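# Wind the cable around a held reel's hub

## Task

Using one gripper that is holding the reel, pin the cable close to one of its ends beneath one of that gripper's fingers, then wrap the cable around the reel's hub for more than one full turn, keeping it within roughly one cable thickness of the hub over almost the entire turn; any cable doubling back the opposite way between the flanges is subtracted from the turn. Declare completion only while that grip keeps the reel still and lifted above the table, with no moving part of the other arm touching the reel or cable, and with the other arm not pressing firmly against the holding arm.

## Robot and tools

Robot: two arms, left_arm and right_arm, each with a two-finger parallel gripper and a wrist camera. left_arm's base sits near (0.010, 0.363, 0.025) m and right_arm's near (-0.001, -0.352, 0.036) m. Arm names do not match image sides.

Frames: the scene frame has its origin at table-top height, halfway between the nominal bases. +x points out over the table, +y toward left_arm, +z up. Reported hand positions (metres), orientations (quat_wxyz) and targets use this frame. Offsets in a command are different: they use the current Hand target's own axes. On a gripper, the fingers point along +z and open and close along y. end_effector_position is the point between the finger pads, about 1 cm short of the tips.

A command row always has 14 numbers, all in [-1, 1], even when only one arm should move. Numbers 1 to 7 belong to left_arm and 8 to 14 to right_arm. For each arm the order is dx, dy, dz, rx, ry, rz, opening. dx to rz are an offset, not a pose. They count from that arm's Hand target at the start of the action or move, along that target's axes. A value of 1.0 means 0.6 m for dx, dy, dz, and 180 degrees for rx, ry, rz. The three rotation numbers form one rotation vector. Each new call starts from the current Hand target, so sending the same offset twice moves the hand twice. Sending six zeros re-requests the current Hand target. Opening is absolute: +1 is fully open (0.094 m) and -1 is closed. A 0 there is a real command, so resend the present opening to leave a gripper unchanged.

execute_actions(actions, cameras): actions is a list of actions. Each action is a table of up to 15 rows, one row per 1/30 s control step. If a table is shorter, its last row is held for the remaining steps. Every row in an action counts from the action's starting Hand target, not from the row before it. Camera images come back only for an empty list or when cameras names them. An empty list also reports the scene number and task.

move(target, speed, blend, opening_speed, grip_force, blocking, cameras): drives each gripper in a straight line toward the offset in target. target is one 14-number row or a list of up to 15 rows. Every row in the list counts from the same starting Hand targets. speed is in m/s, from 0.002 to 2.9, default 0.25, and rotation is capped at twice that value in rad/s. You can give one value or one per target. blend is in metres and rounds corners in a list; 0 means stop at each target. opening_speed is in scale units per second, 0.2 or more, and closes slowly. grip_force is newtons per pad, 10 to 50; it stays in effect, and lower forces close slowly. blocking=false returns after about 0.5 s while the move keeps running.

Move limits: a move runs at most 10 s. It does not avoid obstacles or the other arm. Grippers lag their paths and can overshoot speed, especially with the arm nearly straight. Do not route a path close by an arm's own base, because that can flip its shoulder posture. The move line reports the ending: done, off_target, moving, held or fault. limits=paced means a pose was clipped and limits=held means steps were withheld.

Other tools:
- wait(seconds, 0 to 10) lets time pass while each arm holds its command.
- stop() brakes a running move, which needs some distance.
- zoom_image(camera, region [x0, y0, x1, y1] in pixels, at most 504 by 504) enlarges part of the newest image from cam_high, cam_low, cam_left_wrist or cam_right_wrist. All four images are 672x504.
- read_manual() only returns licence texts.
- finished_scene(scene) ends the scene for good. Call it only while the goal holds.

Results: a result shows each arm's Hand target, end_effector_position and quaternion, joint positions, velocities and torques, grip_measured, and motor temperatures. The gripper often rests a few centimetres from its target because of friction and weight, which alone does not mean contact. Waiting will not close that gap. Send zeros or the missing offset instead. Each control step clips the commanded orientation to within 40 degrees of the current one. grip_measured uses the opening scale. It reads a little wide when empty and somewhat narrower than a hard part under a full squeeze. It does not reveal when the fingers first touch something. Squeeze force climbs steeply past first touch. To release, command an opening well above grip_measured.

Hazards to avoid:
- Dropping things, and any object leaving the table.
- Hard hits on fixed or heavy things, and slams or very hard pushes.
- Pressing or bumping between the two arms, including one gripper closing on the other's fingers. The clearance check does not guard grippers or wrist cameras.
- Contact with a wrist-camera cable, which counts as the arm touching.
- Pushing against something, which continues until you command the target back past the gripper.
- Motor heat from holding loads, stretching out, or pushing at unreachable poses. A MOTOR HOT line appears at 75 °C, the arm folds and idles at 90 °C, and at 100 °C it goes limp.

Thinking time lets the scene run, and loose objects may sometimes get nudged.

Each tool is called after ">>>" by a JSON object that holds its "op" and its "data".

## Session

>>> {"op": "execute_actions", "data": {"actions": []}}

Scene clock: 0.00 s.
left_arm: end_effector_position=(+0.4134, +0.3747, +0.1494) grip_measured=+1.000 end_effector_quat_wxyz=(+0.619, -0.027, +0.784, +0.033) | right_arm: end_effector_position=(+0.4096, -0.3466, +0.1565) grip_measured=+1.000 end_effector_quat_wxyz=(+0.612, -0.024, +0.790, +0.028)
Joint positions: left_arm=[-0.035 1.516 0.366 0.914 -0.103 -0.005 0.094] | right_arm=[-0.031 1.549 0.396 0.9 -0.11 -0.013 0.094]
Joint velocities: within noise
Joint torques (N m): no reading
Motor temperatures (°C): left_arm=[32 31 44 37 29 28 27] | right_arm=[29 33 46 35 30 29 27]
Heat: left arm: 44 °C; right arm: 46 °C.
Hand target: left_arm +0.4125, +0.3748, +0.1457; +0.612, -0.027, +0.790, +0.033 | right_arm +0.4102, -0.3464, +0.1580; +0.612, -0.025, +0.790, +0.029
Tool commands: left_gripper/opening=+1.0 right_gripper/opening=+1.0

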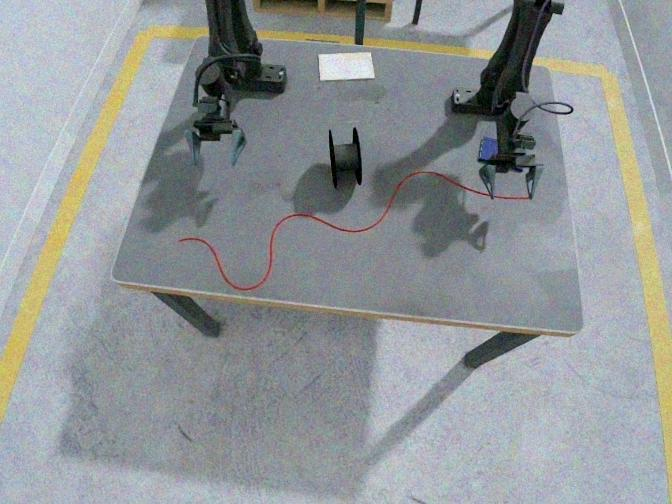

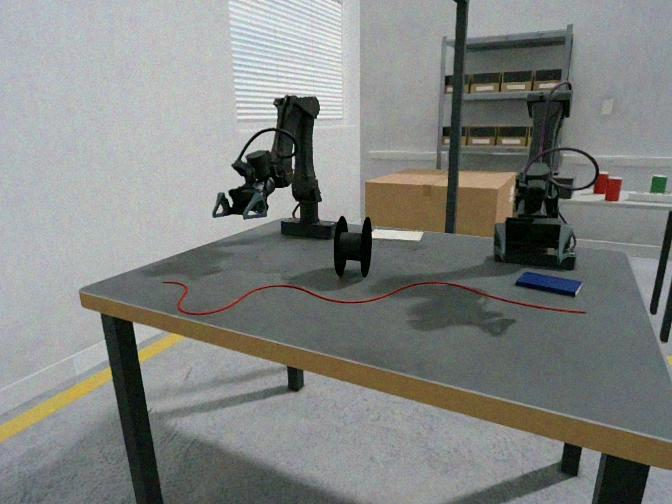

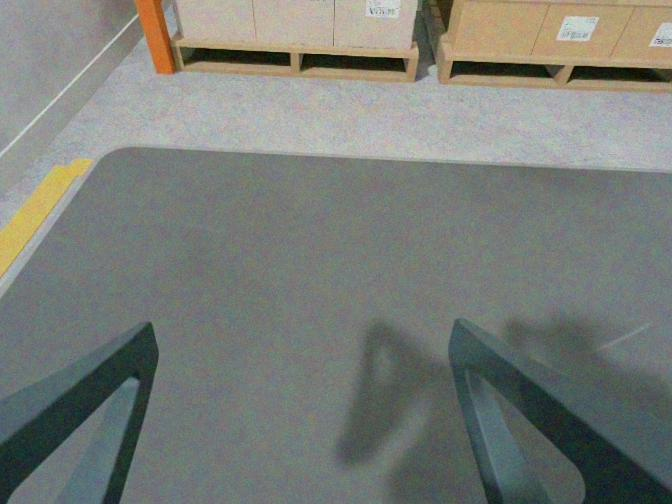

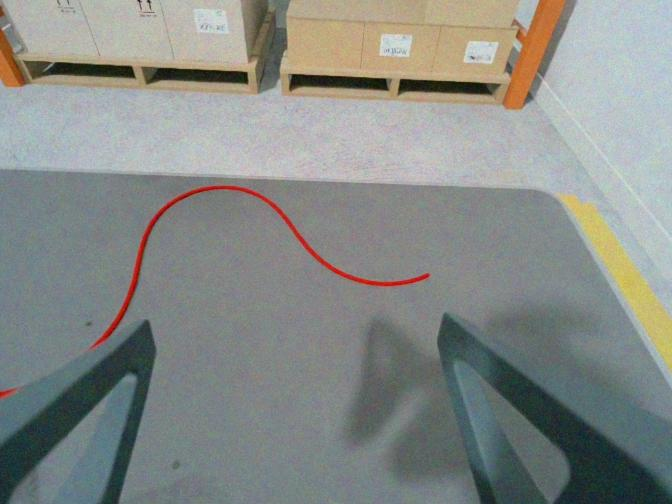

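>>> {"op": "zoom_image", "data": {"camera": "cam_high", "region": [290, 110, 410, 200]}}

>>> {"op": "zoom_image", "data": {"camera": "cam_low", "region": [290, 190, 430, 300]}}

>>> {"op": "zoom_image", "data": {"camera": "cam_high", "region": [370, 130, 560, 260]}}

Scaled by 4.200 from the camera's 672x504 image, which has a finer 960x720 frame.

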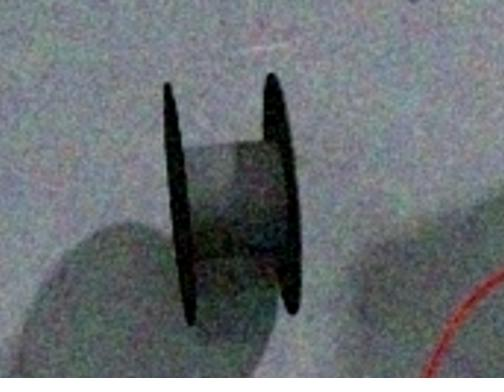

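Scaled by 3.600 from the camera's 672x504 image, which has a finer 960x720 frame.

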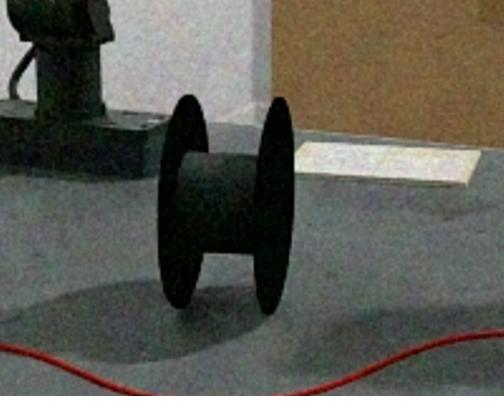

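Scaled by 2.653 from the camera's 672x504 image, which has a finer 960x720 frame.

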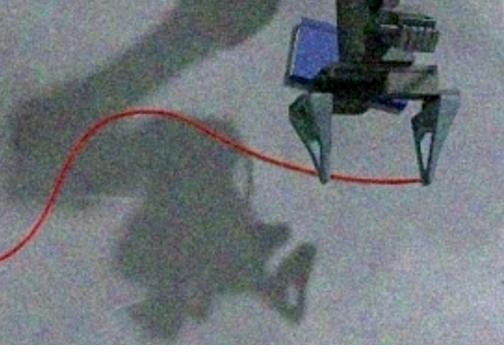

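>>> {"op": "zoom_image", "data": {"camera": "cam_low", "region": [470, 210, 620, 330]}}

>>> {"op": "zoom_image", "data": {"camera": "cam_high", "region": [460, 140, 560, 220]}}

Scaled by 3.360 from the camera's 672x504 image, which has a finer 960x720 frame.

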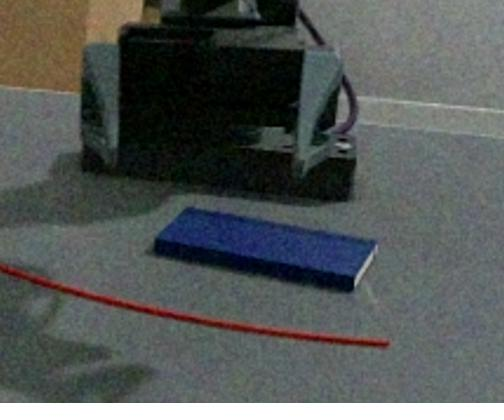

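Scaled by 5.040 from the camera's 672x504 image, which has a finer 960x720 frame.

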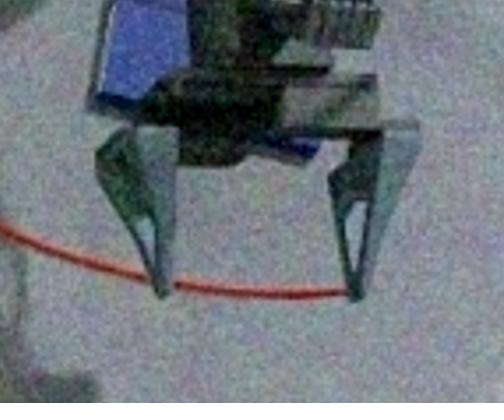

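>>> {"op": "move", "data": {"target": [-0.0773, 0.0915, -0.1893, 0.3209, 0.3256, 0.4055, 1, 0, 0, 0, 0, 0, 0, 1], "cameras": ["cam_left_wrist", "cam_high"], "speed": 0.3}}

Scene clock: 349.23 s.
left_arm: end_effector_position=(+0.3103, +0.4219, +0.2189) grip_measured=+1.000 end_effector_quat_wxyz=(+0.014, +0.656, +0.754, +0.020) | right_arm: end_effector_position=(+0.4096, -0.3466, +0.1562) grip_measured=+1.000 end_effector_quat_wxyz=(+0.611, -0.024, +0.790, +0.028)
Joint positions: left_arm=[0.174 1.684 1.699 -1.536 -0.002 1.622 0.094] | right_arm=[-0.031 1.549 0.396 0.898 -0.11 -0.013 0.094]
Joint torques (N m): left_arm=[-0.47 -7.13 7.42 0.62 -0.02 0.11] | right_arm=[-0.03 -5.16 6.05 1.57 -0.04 -0.04]
Motor temperatures (°C): left_arm=[31 32 41 49 28 27 27] | right_arm=[28 32 45 51 29 28 27]
Heat: left arm: 49 °C; right arm: 51 °C.
Hand target: left_arm +0.3100, +0.4198, +0.2201; +0.000, +0.663, +0.749, +0.001 | right_arm +0.4102, -0.3464, +0.1580; +0.612, -0.025, +0.790, +0.029
Off the commanded pose: left_arm 0.002 m, 3 deg | right_arm 0.002 m, 0 deg.
joint sent to its limit (left arm) — joint 4 (wrist pitch), lower limit. The joint targets still meet the commanded pose.
move: off_target (left_arm)
camera_calibration:
cam_left_wrist: T_world_to_cam=[[-0.984749, -0.172462, 0.0229228, 0.364882], [-0.137706, 0.85317, 0.503128, -0.395464], [-0.106328, 0.492299, -0.863908, 0.139073], [0, 0, 0, 1]] pos_world=[0.319646, 0.331861, 0.310751]
Images, in order (width x height): cam_high 672x504, cam_left_wrist 672x504.

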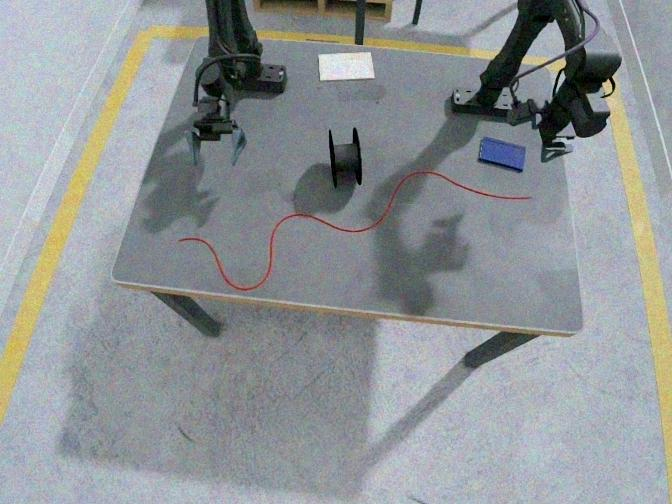

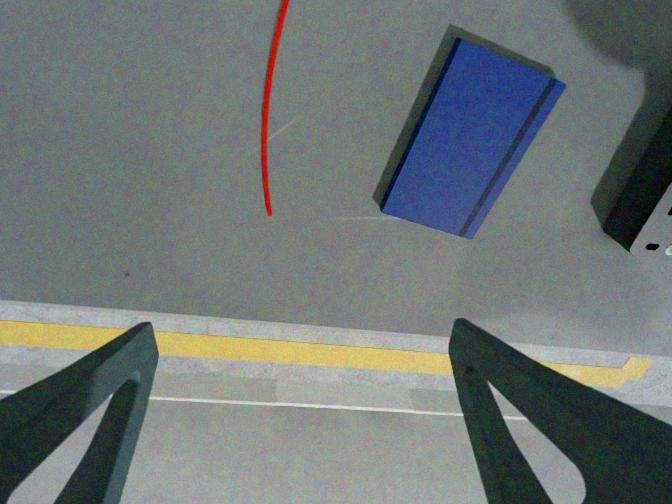

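>>> {"op": "move", "data": {"target": [-0.089, 0.0579, 0.2502, 0, 0, 0.0389, 1, 0, 0, 0, 0, 0, 0, 1], "cameras": ["cam_left_wrist"]}}

Scene clock: 366.47 s.
left_arm: end_effector_position=(+0.3536, +0.3733, +0.0757) grip_measured=+1.000 end_effector_quat_wxyz=(+0.004, +0.707, +0.707, +0.008) | right_arm: end_effector_position=(+0.4096, -0.3466, +0.1562) grip_measured=+1.000 end_effector_quat_wxyz=(+0.611, -0.024, +0.790, +0.028)
Joint positions: left_arm=[0.009 1.868 1.349 -1.035 -0.005 1.597 0.094] | right_arm=[-0.031 1.549 0.396 0.898 -0.11 -0.013 0.094]
Joint torques (N m): left_arm=[-0.28 -9.02 5.29 0.74 -0.01 -0.04] | right_arm=[0.13 -5.09 6.19 1.59 0.01 0.01]
Heat: left arm: 45 °C; right arm: 51 °C.
Hand target: left_arm +0.3510, +0.3712, +0.0699; +0.000, +0.707, +0.707, +0.001 | right_arm +0.4102, -0.3464, +0.1580; +0.612, -0.025, +0.790, +0.029
Off the commanded pose: left_arm 0.007 m, 1 deg | right_arm 0.002 m, 0 deg.
move: done
camera_calibration:
cam_left_wrist: T_world_to_cam=[[-0.997873, -0.0339636, 0.0556473, 0.35285], [-0.00124308, 0.863333, 0.504633, -0.328195], [-0.0651814, 0.503491, -0.861539, 0.0250492], [0, 0, 0, 1]] pos_world=[0.353324, 0.282714, 0.167564]
Images, in order (width x height): cam_left_wrist 672x504.

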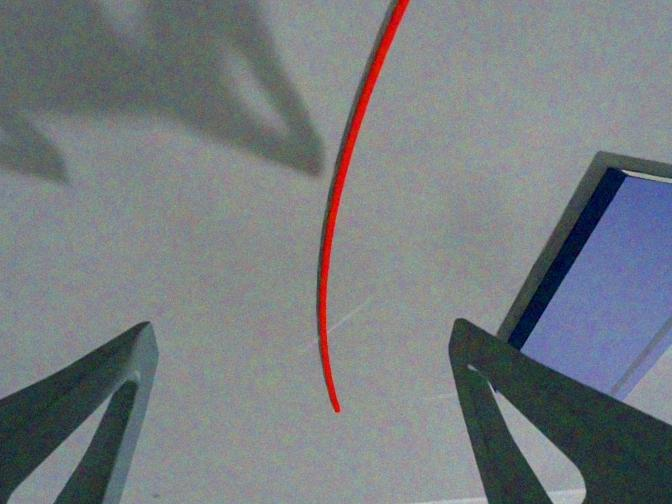

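>>> {"op": "move", "data": {"target": [-0.012, -0.0112, 0.0667, 0, 0, 0, 0.1, 0, 0, 0, 0, 0, 0, 1], "cameras": ["cam_left_wrist"], "speed": 0.12}}

Scene clock: 378.80 s.
left_arm: end_effector_position=(+0.3494, +0.3670, +0.0385) grip_measured=+0.102 end_effector_quat_wxyz=(+0.007, +0.706, +0.708, +0.011) | right_arm: end_effector_position=(+0.4096, -0.3466, +0.1562) grip_measured=+1.000 end_effector_quat_wxyz=(+0.611, -0.024, +0.790, +0.028)
Joint positions: left_arm=[-0.01 1.893 1.225 -0.877 -0.005 1.576 0.052] | right_arm=[-0.031 1.549 0.396 0.898 -0.11 -0.013 0.094]
Joint torques (N m): left_arm=[-0.55 -8.44 4.7 0.78 -0.01 -0.05] | right_arm=[0.1 -5.05 6 1.61 -0.04 -0.03]
Motor temperatures (°C): left_arm=[31 33 42 43 28 27 27] | right_arm=[28 32 45 51 29 28 27]
Heat: left arm: 43 °C; right arm: 51 °C.
Hand target: left_arm +0.3444, +0.3640, +0.0299; +0.000, +0.707, +0.707, +0.001 | right_arm +0.4102, -0.3464, +0.1580; +0.612, -0.025, +0.790, +0.029
Off the commanded pose: left_arm 0.010 m, 1 deg | right_arm 0.002 m, 0 deg.
move: done
camera_calibration:
cam_left_wrist: T_world_to_cam=[[-0.998286, -0.0361528, 0.046021, 0.3519], [-0.00801991, 0.863465, 0.504346, -0.301625], [-0.057971, 0.503112, -0.862275, -0.00645757], [0, 0, 0, 1]] pos_world=[0.348503, 0.276413, 0.13036]
Images, in order (width x height): cam_left_wrist 672x504.

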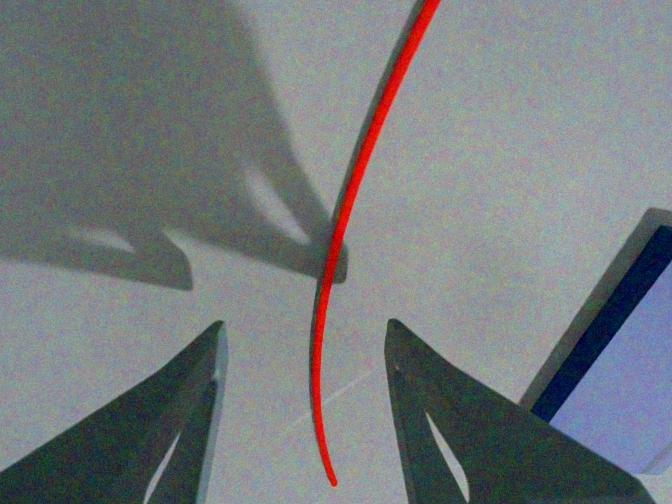

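>>> {"op": "move", "data": {"target": [0, -0.0075, 0.0275, 0, 0, 0, 0.1, 0, 0, 0, 0, 0, 0, 1], "cameras": ["cam_left_wrist"], "speed": 0.05}}

Scene clock: 391.63 s.
left_arm: end_effector_position=(+0.3461, +0.3669, +0.0230) grip_measured=+0.102 end_effector_quat_wxyz=(+0.009, +0.706, +0.708, +0.012) | right_arm: end_effector_position=(+0.4096, -0.3466, +0.1562) grip_measured=+1.000 end_effector_quat_wxyz=(+0.611, -0.024, +0.790, +0.028)
Joint positions: left_arm=[-0.01 1.905 1.173 -0.809 -0.005 1.576 0.052] | right_arm=[-0.031 1.549 0.396 0.898 -0.11 -0.013 0.094]
Joint torques (N m): left_arm=[-0.5 -8.23 4.4 0.79 -0.01 -0.03] | right_arm=[-0.08 -5.08 6.02 1.56 -0.02 -0.04]
Heat: left arm: 42 °C; right arm: 51 °C.
Hand target: left_arm +0.3399, +0.3640, +0.0133; +0.000, +0.707, +0.707, +0.001 | right_arm +0.4102, -0.3464, +0.1580; +0.612, -0.025, +0.790, +0.029
Off the commanded pose: left_arm 0.012 m, 2 deg | right_arm 0.002 m, 0 deg.
move: off_target (left_arm)
camera_calibration:
cam_left_wrist: T_world_to_cam=[[-0.998451, -0.0361991, 0.0422521, 0.349409], [-0.00996328, 0.86346, 0.50432, -0.293076], [-0.0547389, 0.503117, -0.862483, -0.0210807], [0, 0, 0, 1]] pos_world=[0.344794, 0.276313, 0.114859]
Images, in order (width x height): cam_left_wrist 672x504.

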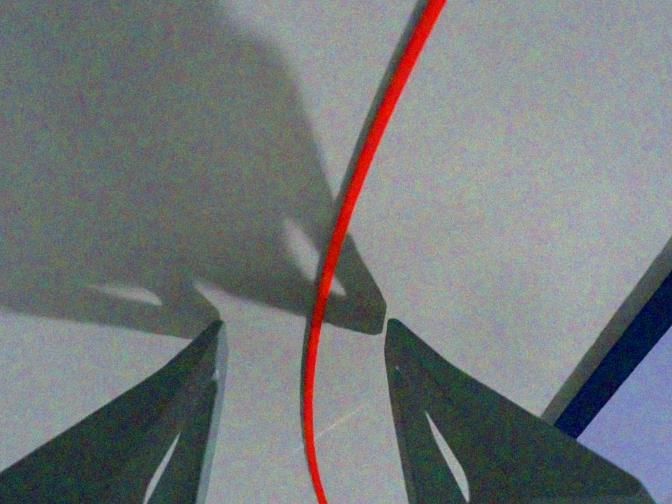

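>>> {"op": "move", "data": {"target": [0, 0.002, 0.005, 0, 0, 0, 0.1, 0, 0, 0, 0, 0, 0, 1], "cameras": ["cam_left_wrist"], "speed": 0.05}}

Scene clock: 397.13 s.
left_arm: end_effector_position=(+0.3475, +0.3670, +0.0208) grip_measured=+0.101 end_effector_quat_wxyz=(+0.009, +0.706, +0.708, +0.013) | right_arm: end_effector_position=(+0.4096, -0.3466, +0.1562) grip_measured=+1.000 end_effector_quat_wxyz=(+0.611, -0.024, +0.790, +0.028)
Joint positions: left_arm=[-0.01 1.912 1.173 -0.8 -0.005 1.576 0.052] | right_arm=[-0.031 1.549 0.396 0.898 -0.11 -0.013 0.094]
Joint torques (N m): left_arm=[-0.49 -8.06 4.38 0.78 -0.01 -0.05] | right_arm=[0.09 -5.16 6.2 1.57 -0.04 -0.04]
Heat: left arm: 42 °C; right arm: 51 °C.
Hand target: left_arm +0.3411, +0.3640, +0.0104; +0.000, +0.707, +0.707, +0.001 | right_arm +0.4102, -0.3464, +0.1580; +0.612, -0.025, +0.790, +0.029
Off the commanded pose: left_arm 0.013 m, 2 deg | right_arm 0.002 m, 0 deg.
move: off_target (left_arm)
camera_calibration:
cam_left_wrist: T_world_to_cam=[[-0.998514, -0.0362082, 0.0407259, 0.350897], [-0.0107425, 0.863464, 0.504296, -0.291769], [-0.053425, 0.50311, -0.86257, -0.0234062], [0, 0, 0, 1]] pos_world=[0.345991, 0.276413, 0.112658]
Images, in order (width x height): cam_left_wrist 672x504.

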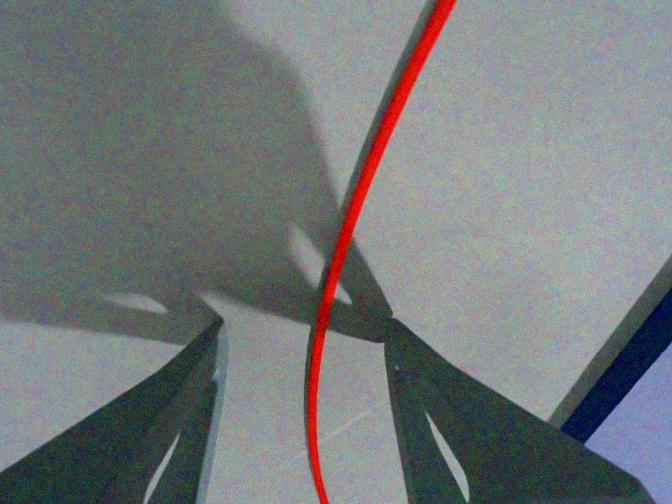

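>>> {"op": "move", "data": {"target": [0, 0, 0, 0, 0, 0, -1, 0, 0, 0, 0, 0, 0, 1], "cameras": ["cam_left_wrist"], "opening_speed": 1.0}}

Scene clock: 405.23 s.
left_arm: end_effector_position=(+0.3478, +0.3670, +0.0208) grip_measured=-0.931 end_effector_quat_wxyz=(+0.010, +0.706, +0.708, +0.014) | right_arm: end_effector_position=(+0.4096, -0.3466, +0.1562) grip_measured=+1.000 end_effector_quat_wxyz=(+0.611, -0.024, +0.790, +0.028)
Joint positions: left_arm=[-0.01 1.912 1.173 -0.798 -0.006 1.575 0.003] | right_arm=[-0.031 1.549 0.396 0.898 -0.11 -0.013 0.094]
Joint torques (N m): left_arm=[-0.53 -8.05 4.52 0.8 0 -0.04] | right_arm=[-0.02 -5.29 6.37 1.6 0 -0.02]
Heat: left arm: 41 °C; right arm: 52 °C.
Hand target: left_arm +0.3412, +0.3641, +0.0104; +0.000, +0.707, +0.707, +0.001 | right_arm +0.4102, -0.3464, +0.1580; +0.612, -0.025, +0.790, +0.029
Off the commanded pose: left_arm 0.013 m, 2 deg | right_arm 0.002 m, 0 deg.
move: off_target (left_arm)
camera_calibration:
cam_left_wrist: T_world_to_cam=[[-0.998547, -0.036951, 0.0392174, 0.35158], [-0.0121265, 0.863262, 0.50461, -0.291265], [-0.0525007, 0.503401, -0.862456, -0.023804], [0, 0, 0, 1]] pos_world=[0.346288, 0.276412, 0.112657]
Images, in order (width x height): cam_left_wrist 672x504.

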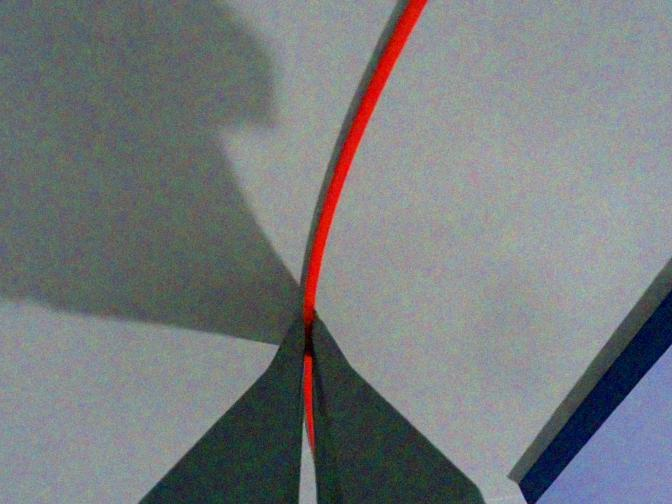

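>>> {"op": "move", "data": {"target": [0, 0, -0.36, 0, 0, 0, -1, 0, 0, 0, 0, 0, 0, 1], "cameras": ["cam_low", "cam_left_wrist", "cam_high"], "speed": 0.15}}

Scene clock: 411.77 s.
left_arm: end_effector_position=(+0.3438, +0.3670, +0.2179) grip_measured=-0.932 end_effector_quat_wxyz=(+0.020, +0.706, +0.708, +0.024) | right_arm: end_effector_position=(+0.4096, -0.3466, +0.1562) grip_measured=+1.000 end_effector_quat_wxyz=(+0.611, -0.024, +0.790, +0.028)
Joint positions: left_arm=[-0.01 1.782 1.808 -1.536 -0.006 1.575 0.003] | right_arm=[-0.031 1.549 0.396 0.898 -0.11 -0.013 0.094]
Joint torques (N m): left_arm=[-0.64 -10.4 7.32 0.64 0 -0.04] | right_arm=[-0.06 -5.14 6.04 1.57 -0.07 -0.01]
Heat: left arm: 41 °C; right arm: 52 °C.
Hand target: left_arm +0.3409, +0.3638, +0.2264; +0.000, +0.707, +0.707, +0.001 | right_arm +0.4102, -0.3464, +0.1580; +0.612, -0.025, +0.790, +0.029
Off the commanded pose: left_arm 0.010 m, 3 deg | right_arm 0.002 m, 0 deg.
joint sent to its limit (left arm) — joint 4 (wrist pitch), lower limit. The joint targets are off in orientation, not in position.
move: off_target (left_arm)
camera_calibration:
cam_left_wrist: T_world_to_cam=[[-0.99925, -0.0373508, 0.010218, 0.346521], [-0.0271081, 0.86316, 0.504202, -0.385418], [-0.0276521, 0.503547, -0.863525, 0.137641], [0, 0, 0, 1]] pos_world=[0.33962, 0.276312, 0.309644]
Images, in order (width x height): cam_high 672x504, cam_low 672x504, cam_left_wrist 672x504.

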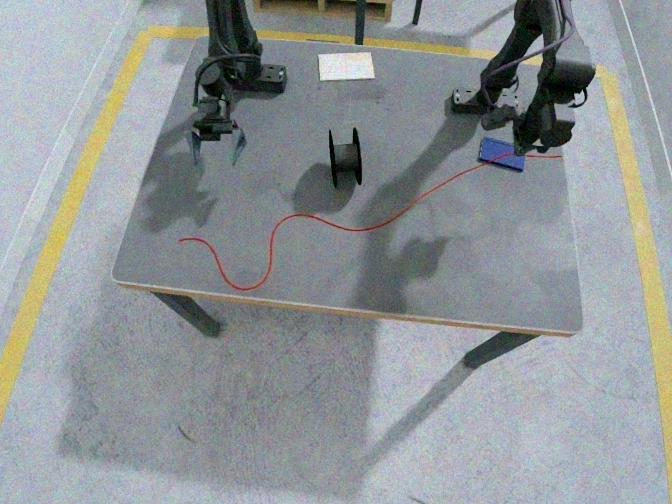

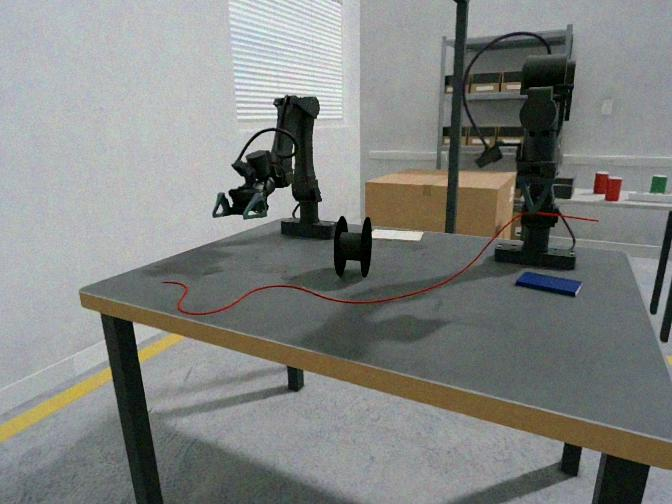

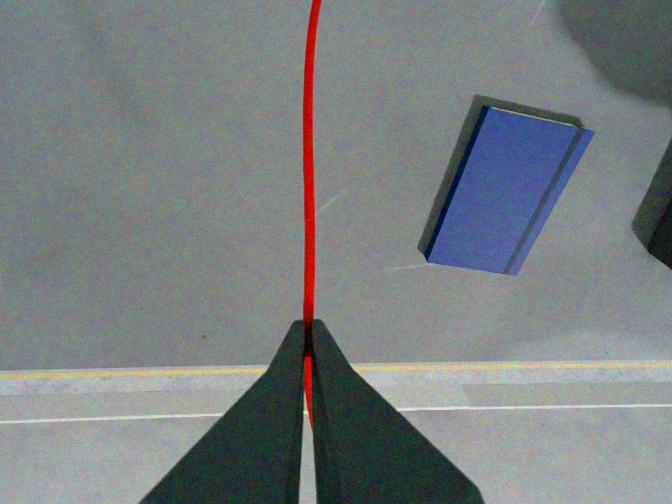

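>>> {"op": "zoom_image", "data": {"camera": "cam_low", "region": [420, 150, 640, 310]}}

Scaled by 2.291 from the camera's 672x504 image, which has a finer 960x720 frame.

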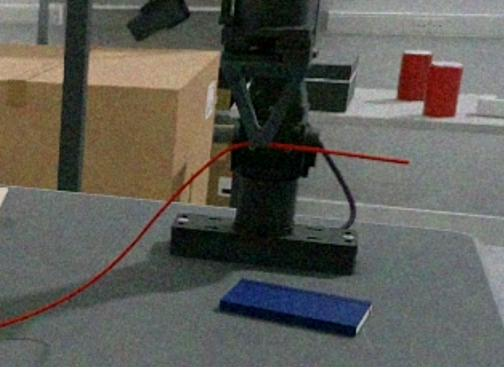

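>>> {"op": "move", "data": {"target": [-0.573, 0.1652, -0.056, 0, 0, -0.572, -1, 0.0342, 0.492, -0.2897, -0.039, 0.1978, -0.0305, 1], "cameras": ["all"], "speed": 0.2}}

Scene clock: 559.23 s.
left_arm: end_effector_position=(+0.4355, +0.0234, +0.2676) grip_measured=-0.932 end_effector_quat_wxyz=(+0.199, -0.103, +0.956, -0.192) | right_arm: end_effector_position=(+0.2140, -0.0697, +0.1803) grip_measured=+1.000 end_effector_quat_wxyz=(+0.336, -0.114, +0.934, +0.036)
Joint positions: left_arm=[-0.695 2.404 2.846 -1.453 -0.01 -0.89 0.003] | right_arm=[1.191 1.484 1.105 -0.75 0.547 0.816 0.094]
Joint torques (N m): left_arm=[-0.02 -12.07 7.49 1.68 -0.05 -0.09] | right_arm=[0.4 -4.48 9.69 0.65 0.34 0.18]
Motor temperatures (°C): left_arm=[30 39 42 36 28 27 30] | right_arm=[28 32 45 53 29 28 27]
Heat: left arm: 42 °C; right arm: 53 °C.
Hand target: left_arm +0.4399, +0.0199, +0.2596; +0.000, -0.113, +0.994, +0.001 | right_arm +0.2155, -0.0652, +0.1858; +0.340, -0.106, +0.934, +0.038
Off the commanded pose: left_arm 0.010 m, 32 deg | right_arm 0.007 m, 1 deg.
elbow stopped short (left arm): the move would have taken joint 3 (elbow) straighter than the controller allows.
move: off_target (left_arm)
camera_calibration:
cam_left_wrist: T_world_to_cam=[[0.1201, -0.869912, 0.47836, -0.168401], [-0.989829, -0.0679167, 0.125004, 0.431056], [-0.0762538, -0.488508, -0.869221, 0.401975], [0, 0, 0, 1]] pos_world=[0.477549, 0.0791501, 0.376078]
cam_right_wrist: T_world_to_cam=[[0.203627, -0.971669, 0.119983, -0.144813], [-0.964887, -0.219938, -0.143598, 0.2482], [0.165918, -0.0865296, -0.982336, 0.255422], [0, 0, 0, 1]] pos_world=[0.226594, -0.0640198, 0.303926]

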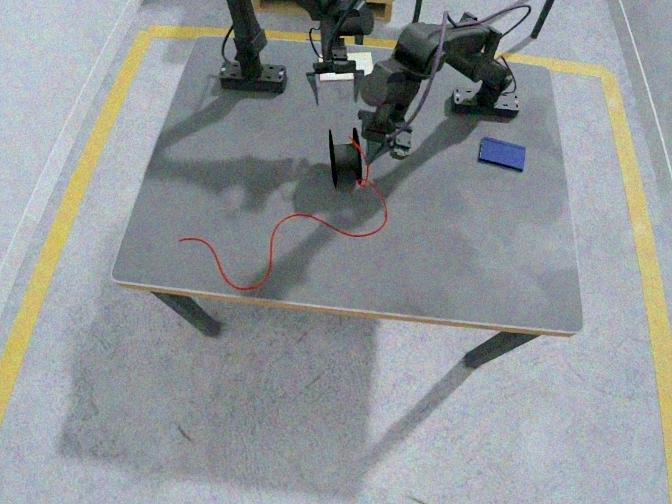

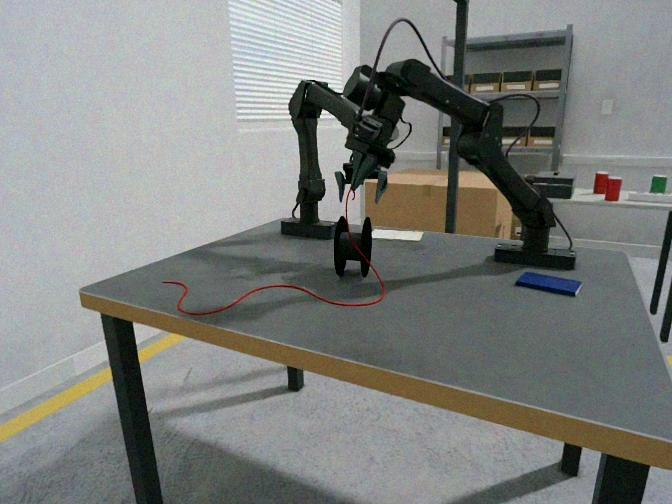

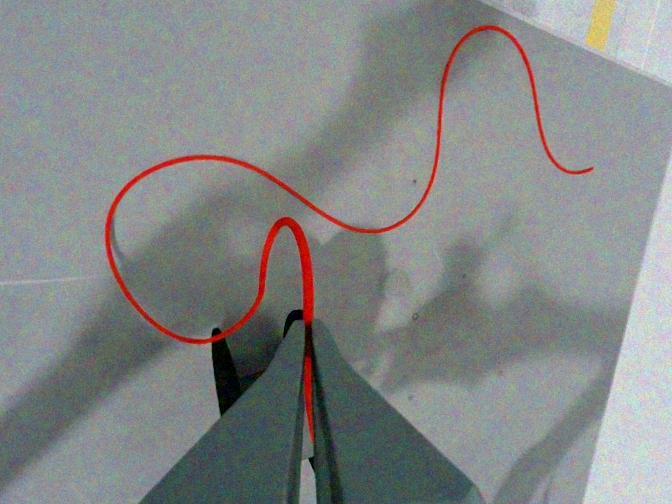

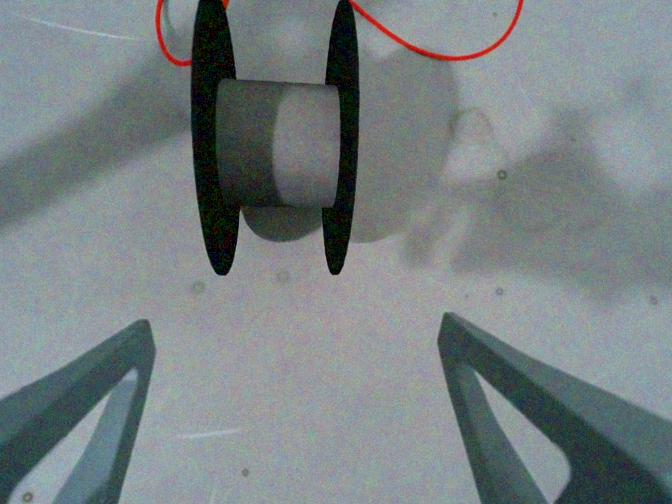

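>>> {"op": "zoom_image", "data": {"camera": "cam_right_wrist", "region": [130, 0, 430, 300]}}

>>> {"op": "zoom_image", "data": {"camera": "cam_high", "region": [300, 100, 430, 240]}}

>>> {"op": "zoom_image", "data": {"camera": "cam_low", "region": [290, 150, 430, 310]}}

Scaled by 1.680 from the camera's 672x504 image, which has a finer 960x720 frame.

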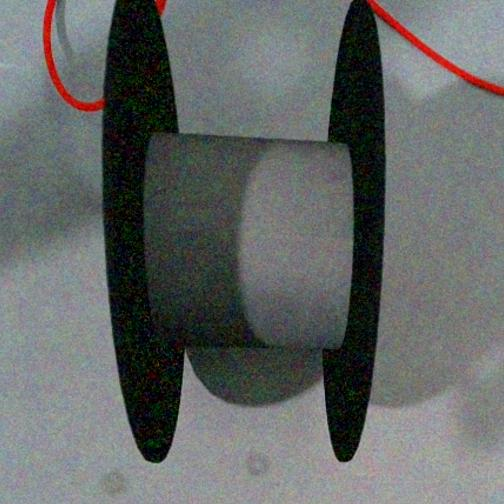

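Scaled by 3.600 from the camera's 672x504 image, which has a finer 960x720 frame.

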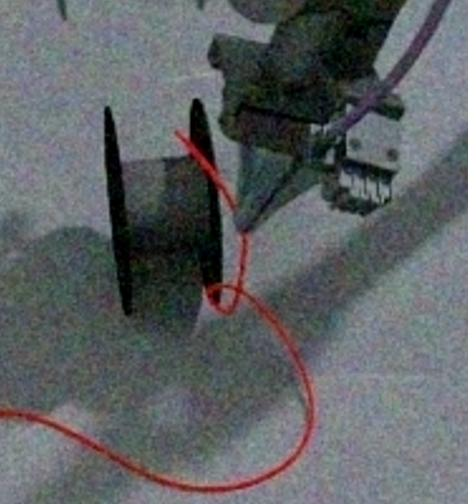

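Scaled by 3.150 from the camera's 672x504 image, which has a finer 960x720 frame.

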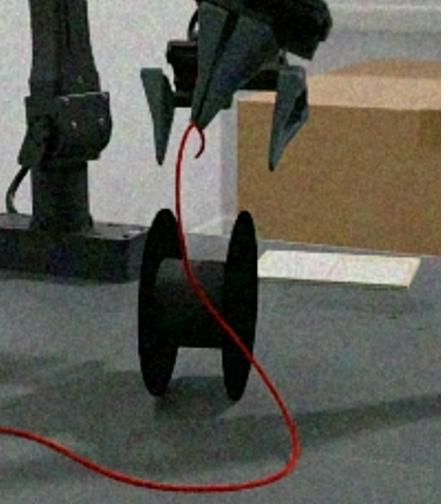

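>>> {"op": "zoom_image", "data": {"camera": "cam_left_wrist", "region": [150, 200, 400, 450]}}

Scaled by 2.016 from the camera's 672x504 image, which has a finer 960x720 frame.

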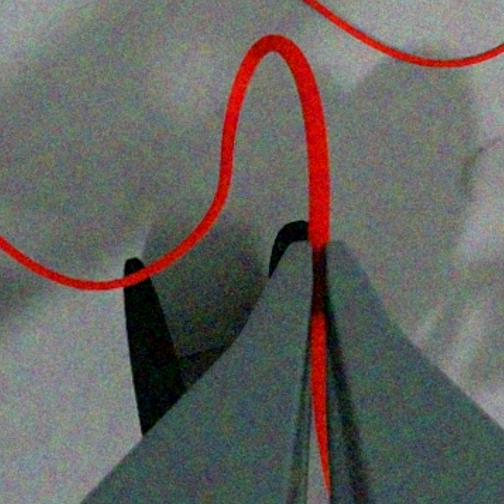

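>>> {"op": "move", "data": {"target": [0.0477, -0.0925, 0.066, 0.2222, 0, 0, -1, 0, 0, 0, 0, 0, 0, 1], "cameras": ["all"], "speed": 0.15}}

Scene clock: 669.20 s.
left_arm: end_effector_position=(+0.4253, -0.0448, +0.2120) grip_measured=-0.932 end_effector_quat_wxyz=(+0.038, -0.102, +0.936, -0.334) | right_arm: end_effector_position=(+0.2139, -0.0697, +0.1803) grip_measured=+1.000 end_effector_quat_wxyz=(+0.336, -0.114, +0.934, +0.036)
Joint positions: left_arm=[-0.668 2.419 2.558 -1.149 0.419 -0.991 0.003] | right_arm=[1.191 1.484 1.105 -0.75 0.547 0.816 0.094]
Joint torques (N m): left_arm=[0.59 -17.81 5.27 1.68 0.28 -0.06] | right_arm=[0.38 -4.41 9.77 0.69 0.34 0.19]
Motor temperatures (°C): left_arm=[30 45 41 37 28 27 31] | right_arm=[27 33 47 46 29 28 27]
Heat: left arm: 45 °C; right arm: 47 °C.
Hand target: left_arm +0.4245, -0.0406, +0.2199; +0.039, -0.106, +0.934, -0.339 | right_arm +0.2154, -0.0653, +0.1858; +0.340, -0.106, +0.934, +0.038
Off the commanded pose: left_arm 0.009 m, 1 deg | right_arm 0.007 m, 1 deg.
move: done
camera_calibration:
cam_left_wrist: T_world_to_cam=[[0.188421, -0.701623, 0.687185, -0.265683], [-0.916491, 0.125817, 0.379756, 0.346746], [-0.352905, -0.701353, -0.619324, 0.374695], [0, 0, 0, 1]] pos_world=[0.500081, 0.0327574, 0.282952]
cam_right_wrist: T_world_to_cam=[[0.203688, -0.971612, 0.120342, -0.144912], [-0.964909, -0.220033, -0.143308, 0.248014], [0.165719, -0.0869288, -0.982334, 0.255458], [0, 0, 0, 1]] pos_world=[0.226494, -0.0640204, 0.303926]

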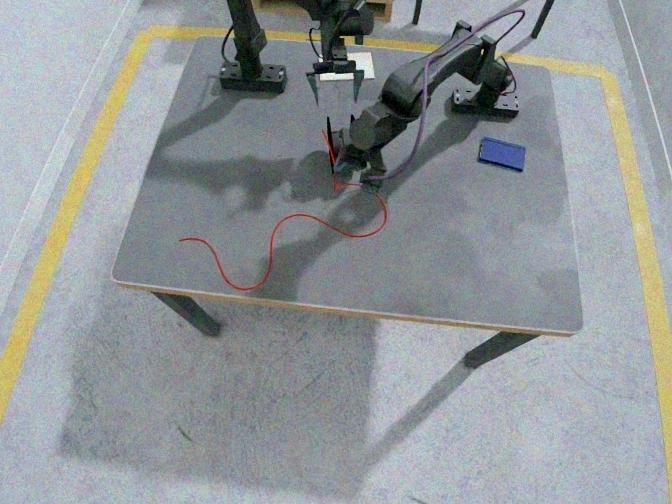

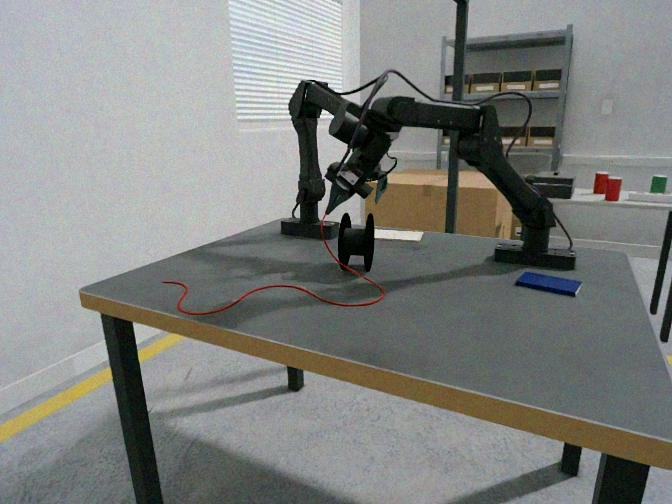

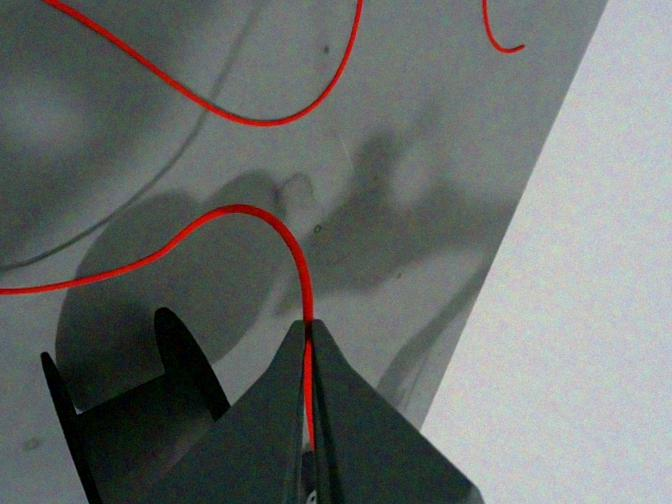

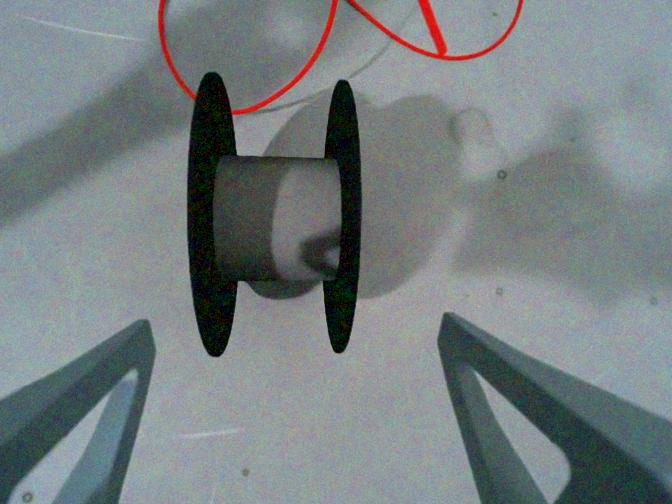

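>>> {"op": "zoom_image", "data": {"camera": "cam_right_wrist", "region": [300, 0, 552, 120]}}

>>> {"op": "zoom_image", "data": {"camera": "cam_high", "region": [300, 100, 420, 210]}}

>>> {"op": "zoom_image", "data": {"camera": "cam_low", "region": [290, 160, 430, 310]}}

Scaled by 2.000 from the camera's 672x504 image, which has a finer 960x720 frame.

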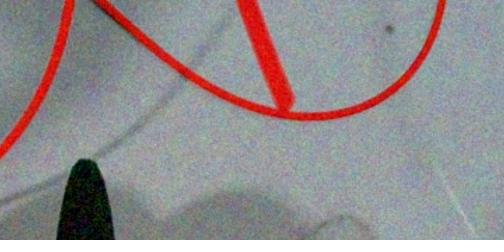

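Scaled by 4.200 from the camera's 672x504 image, which has a finer 960x720 frame.

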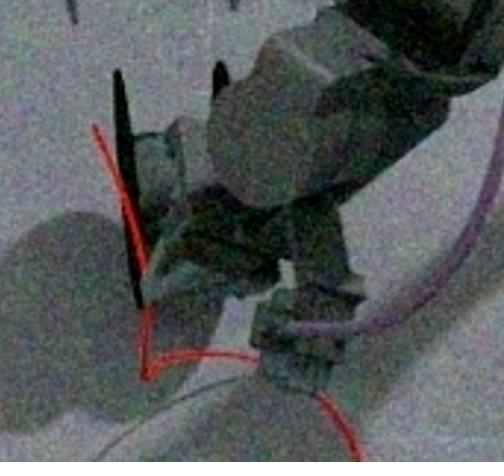

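Scaled by 3.360 from the camera's 672x504 image, which has a finer 960x720 frame.

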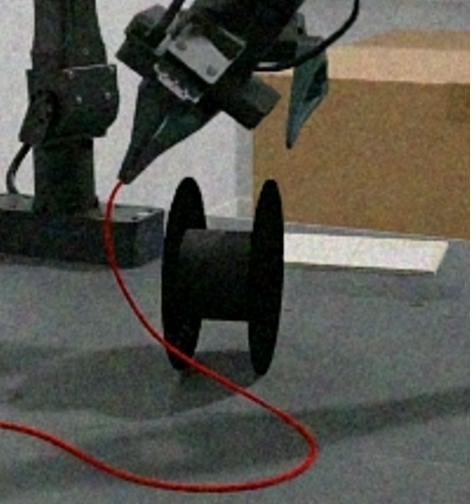

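>>> {"op": "move", "data": {"target": [0.1197, 0.0237, 0.0062, 0, 0.0357, 0.0426, -1, -0.0017, -0.0413, -0.038, 0, 0.0278, 0, 0.2], "cameras": ["all"], "speed": 0.12}}

Scene clock: 713.70 s.
left_arm: end_effector_position=(+0.3572, -0.0499, +0.1989) grip_measured=-0.932 end_effector_quat_wxyz=(+0.006, -0.032, +0.942, -0.335) | right_arm: end_effector_position=(+0.2038, -0.0927, +0.1898) grip_measured=+0.202 end_effector_quat_wxyz=(+0.288, -0.116, +0.950, +0.023)
Joint positions: left_arm=[-0.738 2.176 2.093 -0.972 0.469 -0.914 0.003] | right_arm=[1.153 1.438 1.154 -0.916 0.465 0.816 0.056]
Joint torques (N m): left_arm=[-0.13 -16.59 5.42 1.62 0.31 0.1] | right_arm=[-0.55 -6.56 9.35 0.55 0.31 0]
Motor temperatures (°C): left_arm=[30 50 41 38 28 27 31] | right_arm=[27 33 48 44 29 28 27]
Heat: left arm: 50 °C; right arm: 48 °C.
Hand target: left_arm +0.3526, -0.0482, +0.2077; +0.009, -0.024, +0.940, -0.341 | right_arm +0.2075, -0.0926, +0.2039; +0.299, -0.108, +0.948, +0.034
Off the commanded pose: left_arm 0.010 m, 1 deg | right_arm 0.015 m, 2 deg.
move: off_target (right_arm)
camera_calibration:
cam_left_wrist: T_world_to_cam=[[0.0872015, -0.72417, 0.684086, -0.211797], [-0.880779, 0.264787, 0.392576, 0.281658], [-0.465429, -0.636762, -0.614744, 0.381513], [0, 0, 0, 1]] pos_world=[0.444114, 0.0149767, 0.268848]
cam_right_wrist: T_world_to_cam=[[0.210586, -0.968259, 0.134641, -0.170145], [-0.975123, -0.217806, -0.0411814, 0.217457], [0.0692, -0.12262, -0.990038, 0.282199], [0, 0, 0, 1]] pos_world=[0.228349, -0.0827774, 0.311252]

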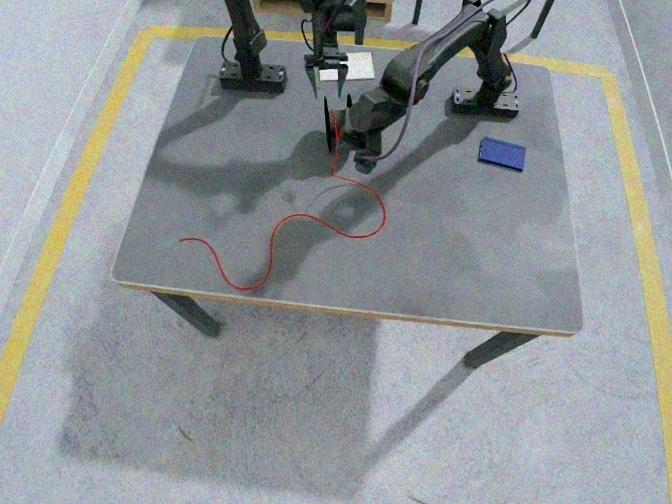

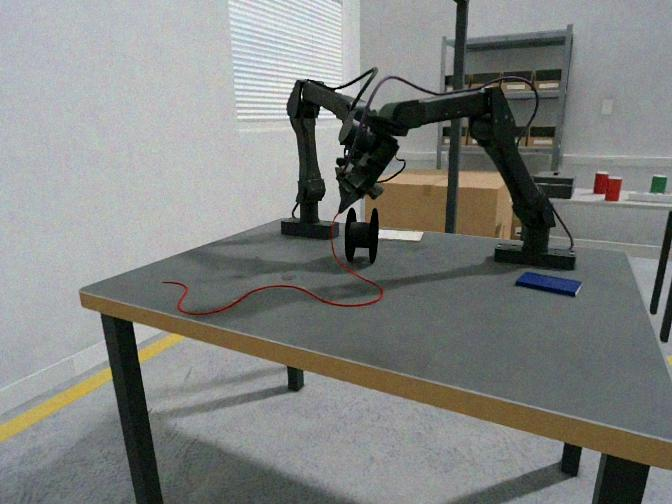

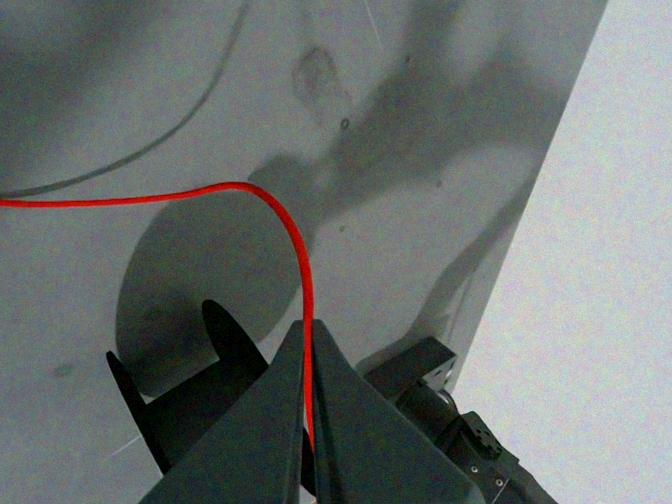

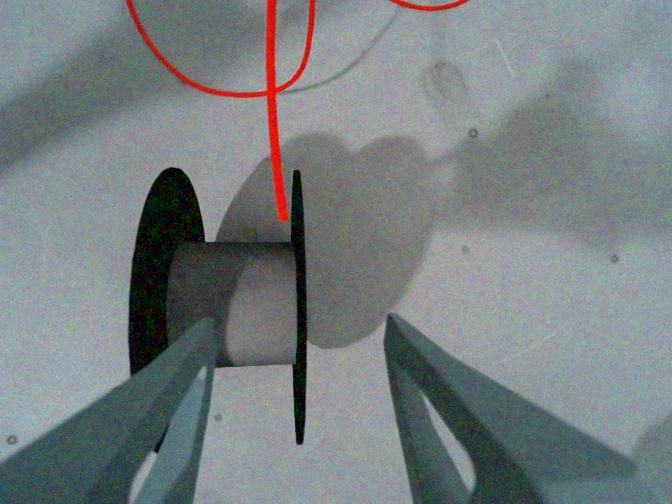

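>>> {"op": "wait", "data": {"seconds": 0.3, "cameras": ["cam_right_wrist", "cam_high"]}}

Scene clock: 722.20 s.
left_arm: end_effector_position=(+0.3573, -0.0500, +0.1989) grip_measured=-0.932 end_effector_quat_wxyz=(+0.006, -0.032, +0.942, -0.335) | right_arm: end_effector_position=(+0.2038, -0.0926, +0.1898) grip_measured=+0.202 end_effector_quat_wxyz=(+0.288, -0.116, +0.950, +0.024)
Joint positions: left_arm=[-0.738 2.176 2.093 -0.972 0.469 -0.914 0.003] | right_arm=[1.153 1.438 1.154 -0.916 0.464 0.816 0.056]
Joint torques (N m): left_arm=[-0.13 -16.72 5.42 1.6 0.33 0.1] | right_arm=[-0.57 -6.63 9.33 0.56 0.36 -0.01]
Heat: left arm: 49 °C; right arm: 48 °C.
Hand target: left_arm +0.3526, -0.0482, +0.2077; +0.009, -0.024, +0.940, -0.341 | right_arm +0.2075, -0.0925, +0.2039; +0.299, -0.108, +0.948, +0.034
Tool commands: left_gripper/opening=-1.0 right_gripper/opening=+0.2
Off the commanded pose: left_arm 0.010 m, 1 deg | right_arm 0.015 m, 2 deg.
wait: 0.30 s; at rest from the start
camera_calibration:
cam_right_wrist: T_world_to_cam=[[0.210719, -0.968253, 0.134475, -0.170025], [-0.975116, -0.217892, -0.0408937, 0.21738], [0.0688964, -0.122511, -0.990073, 0.2823], [0, 0, 0, 1]] pos_world=[0.228349, -0.0826771, 0.311251]
Images, in order (width x height): cam_high 672x504, cam_right_wrist 672x504.

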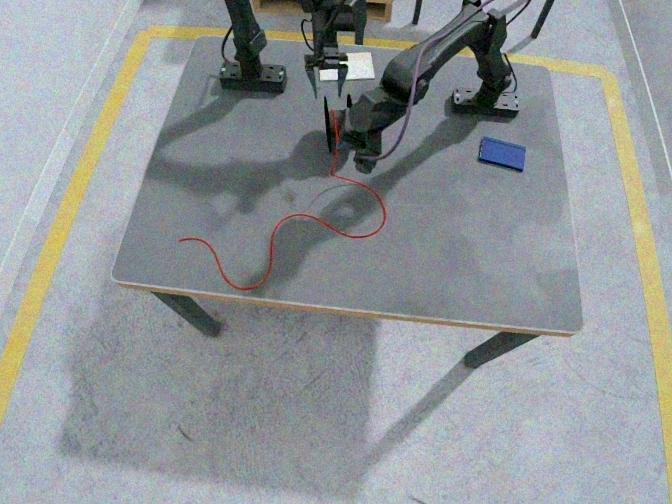

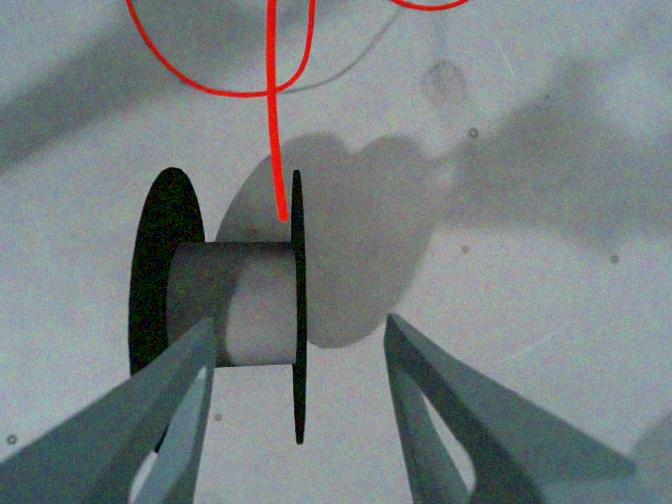

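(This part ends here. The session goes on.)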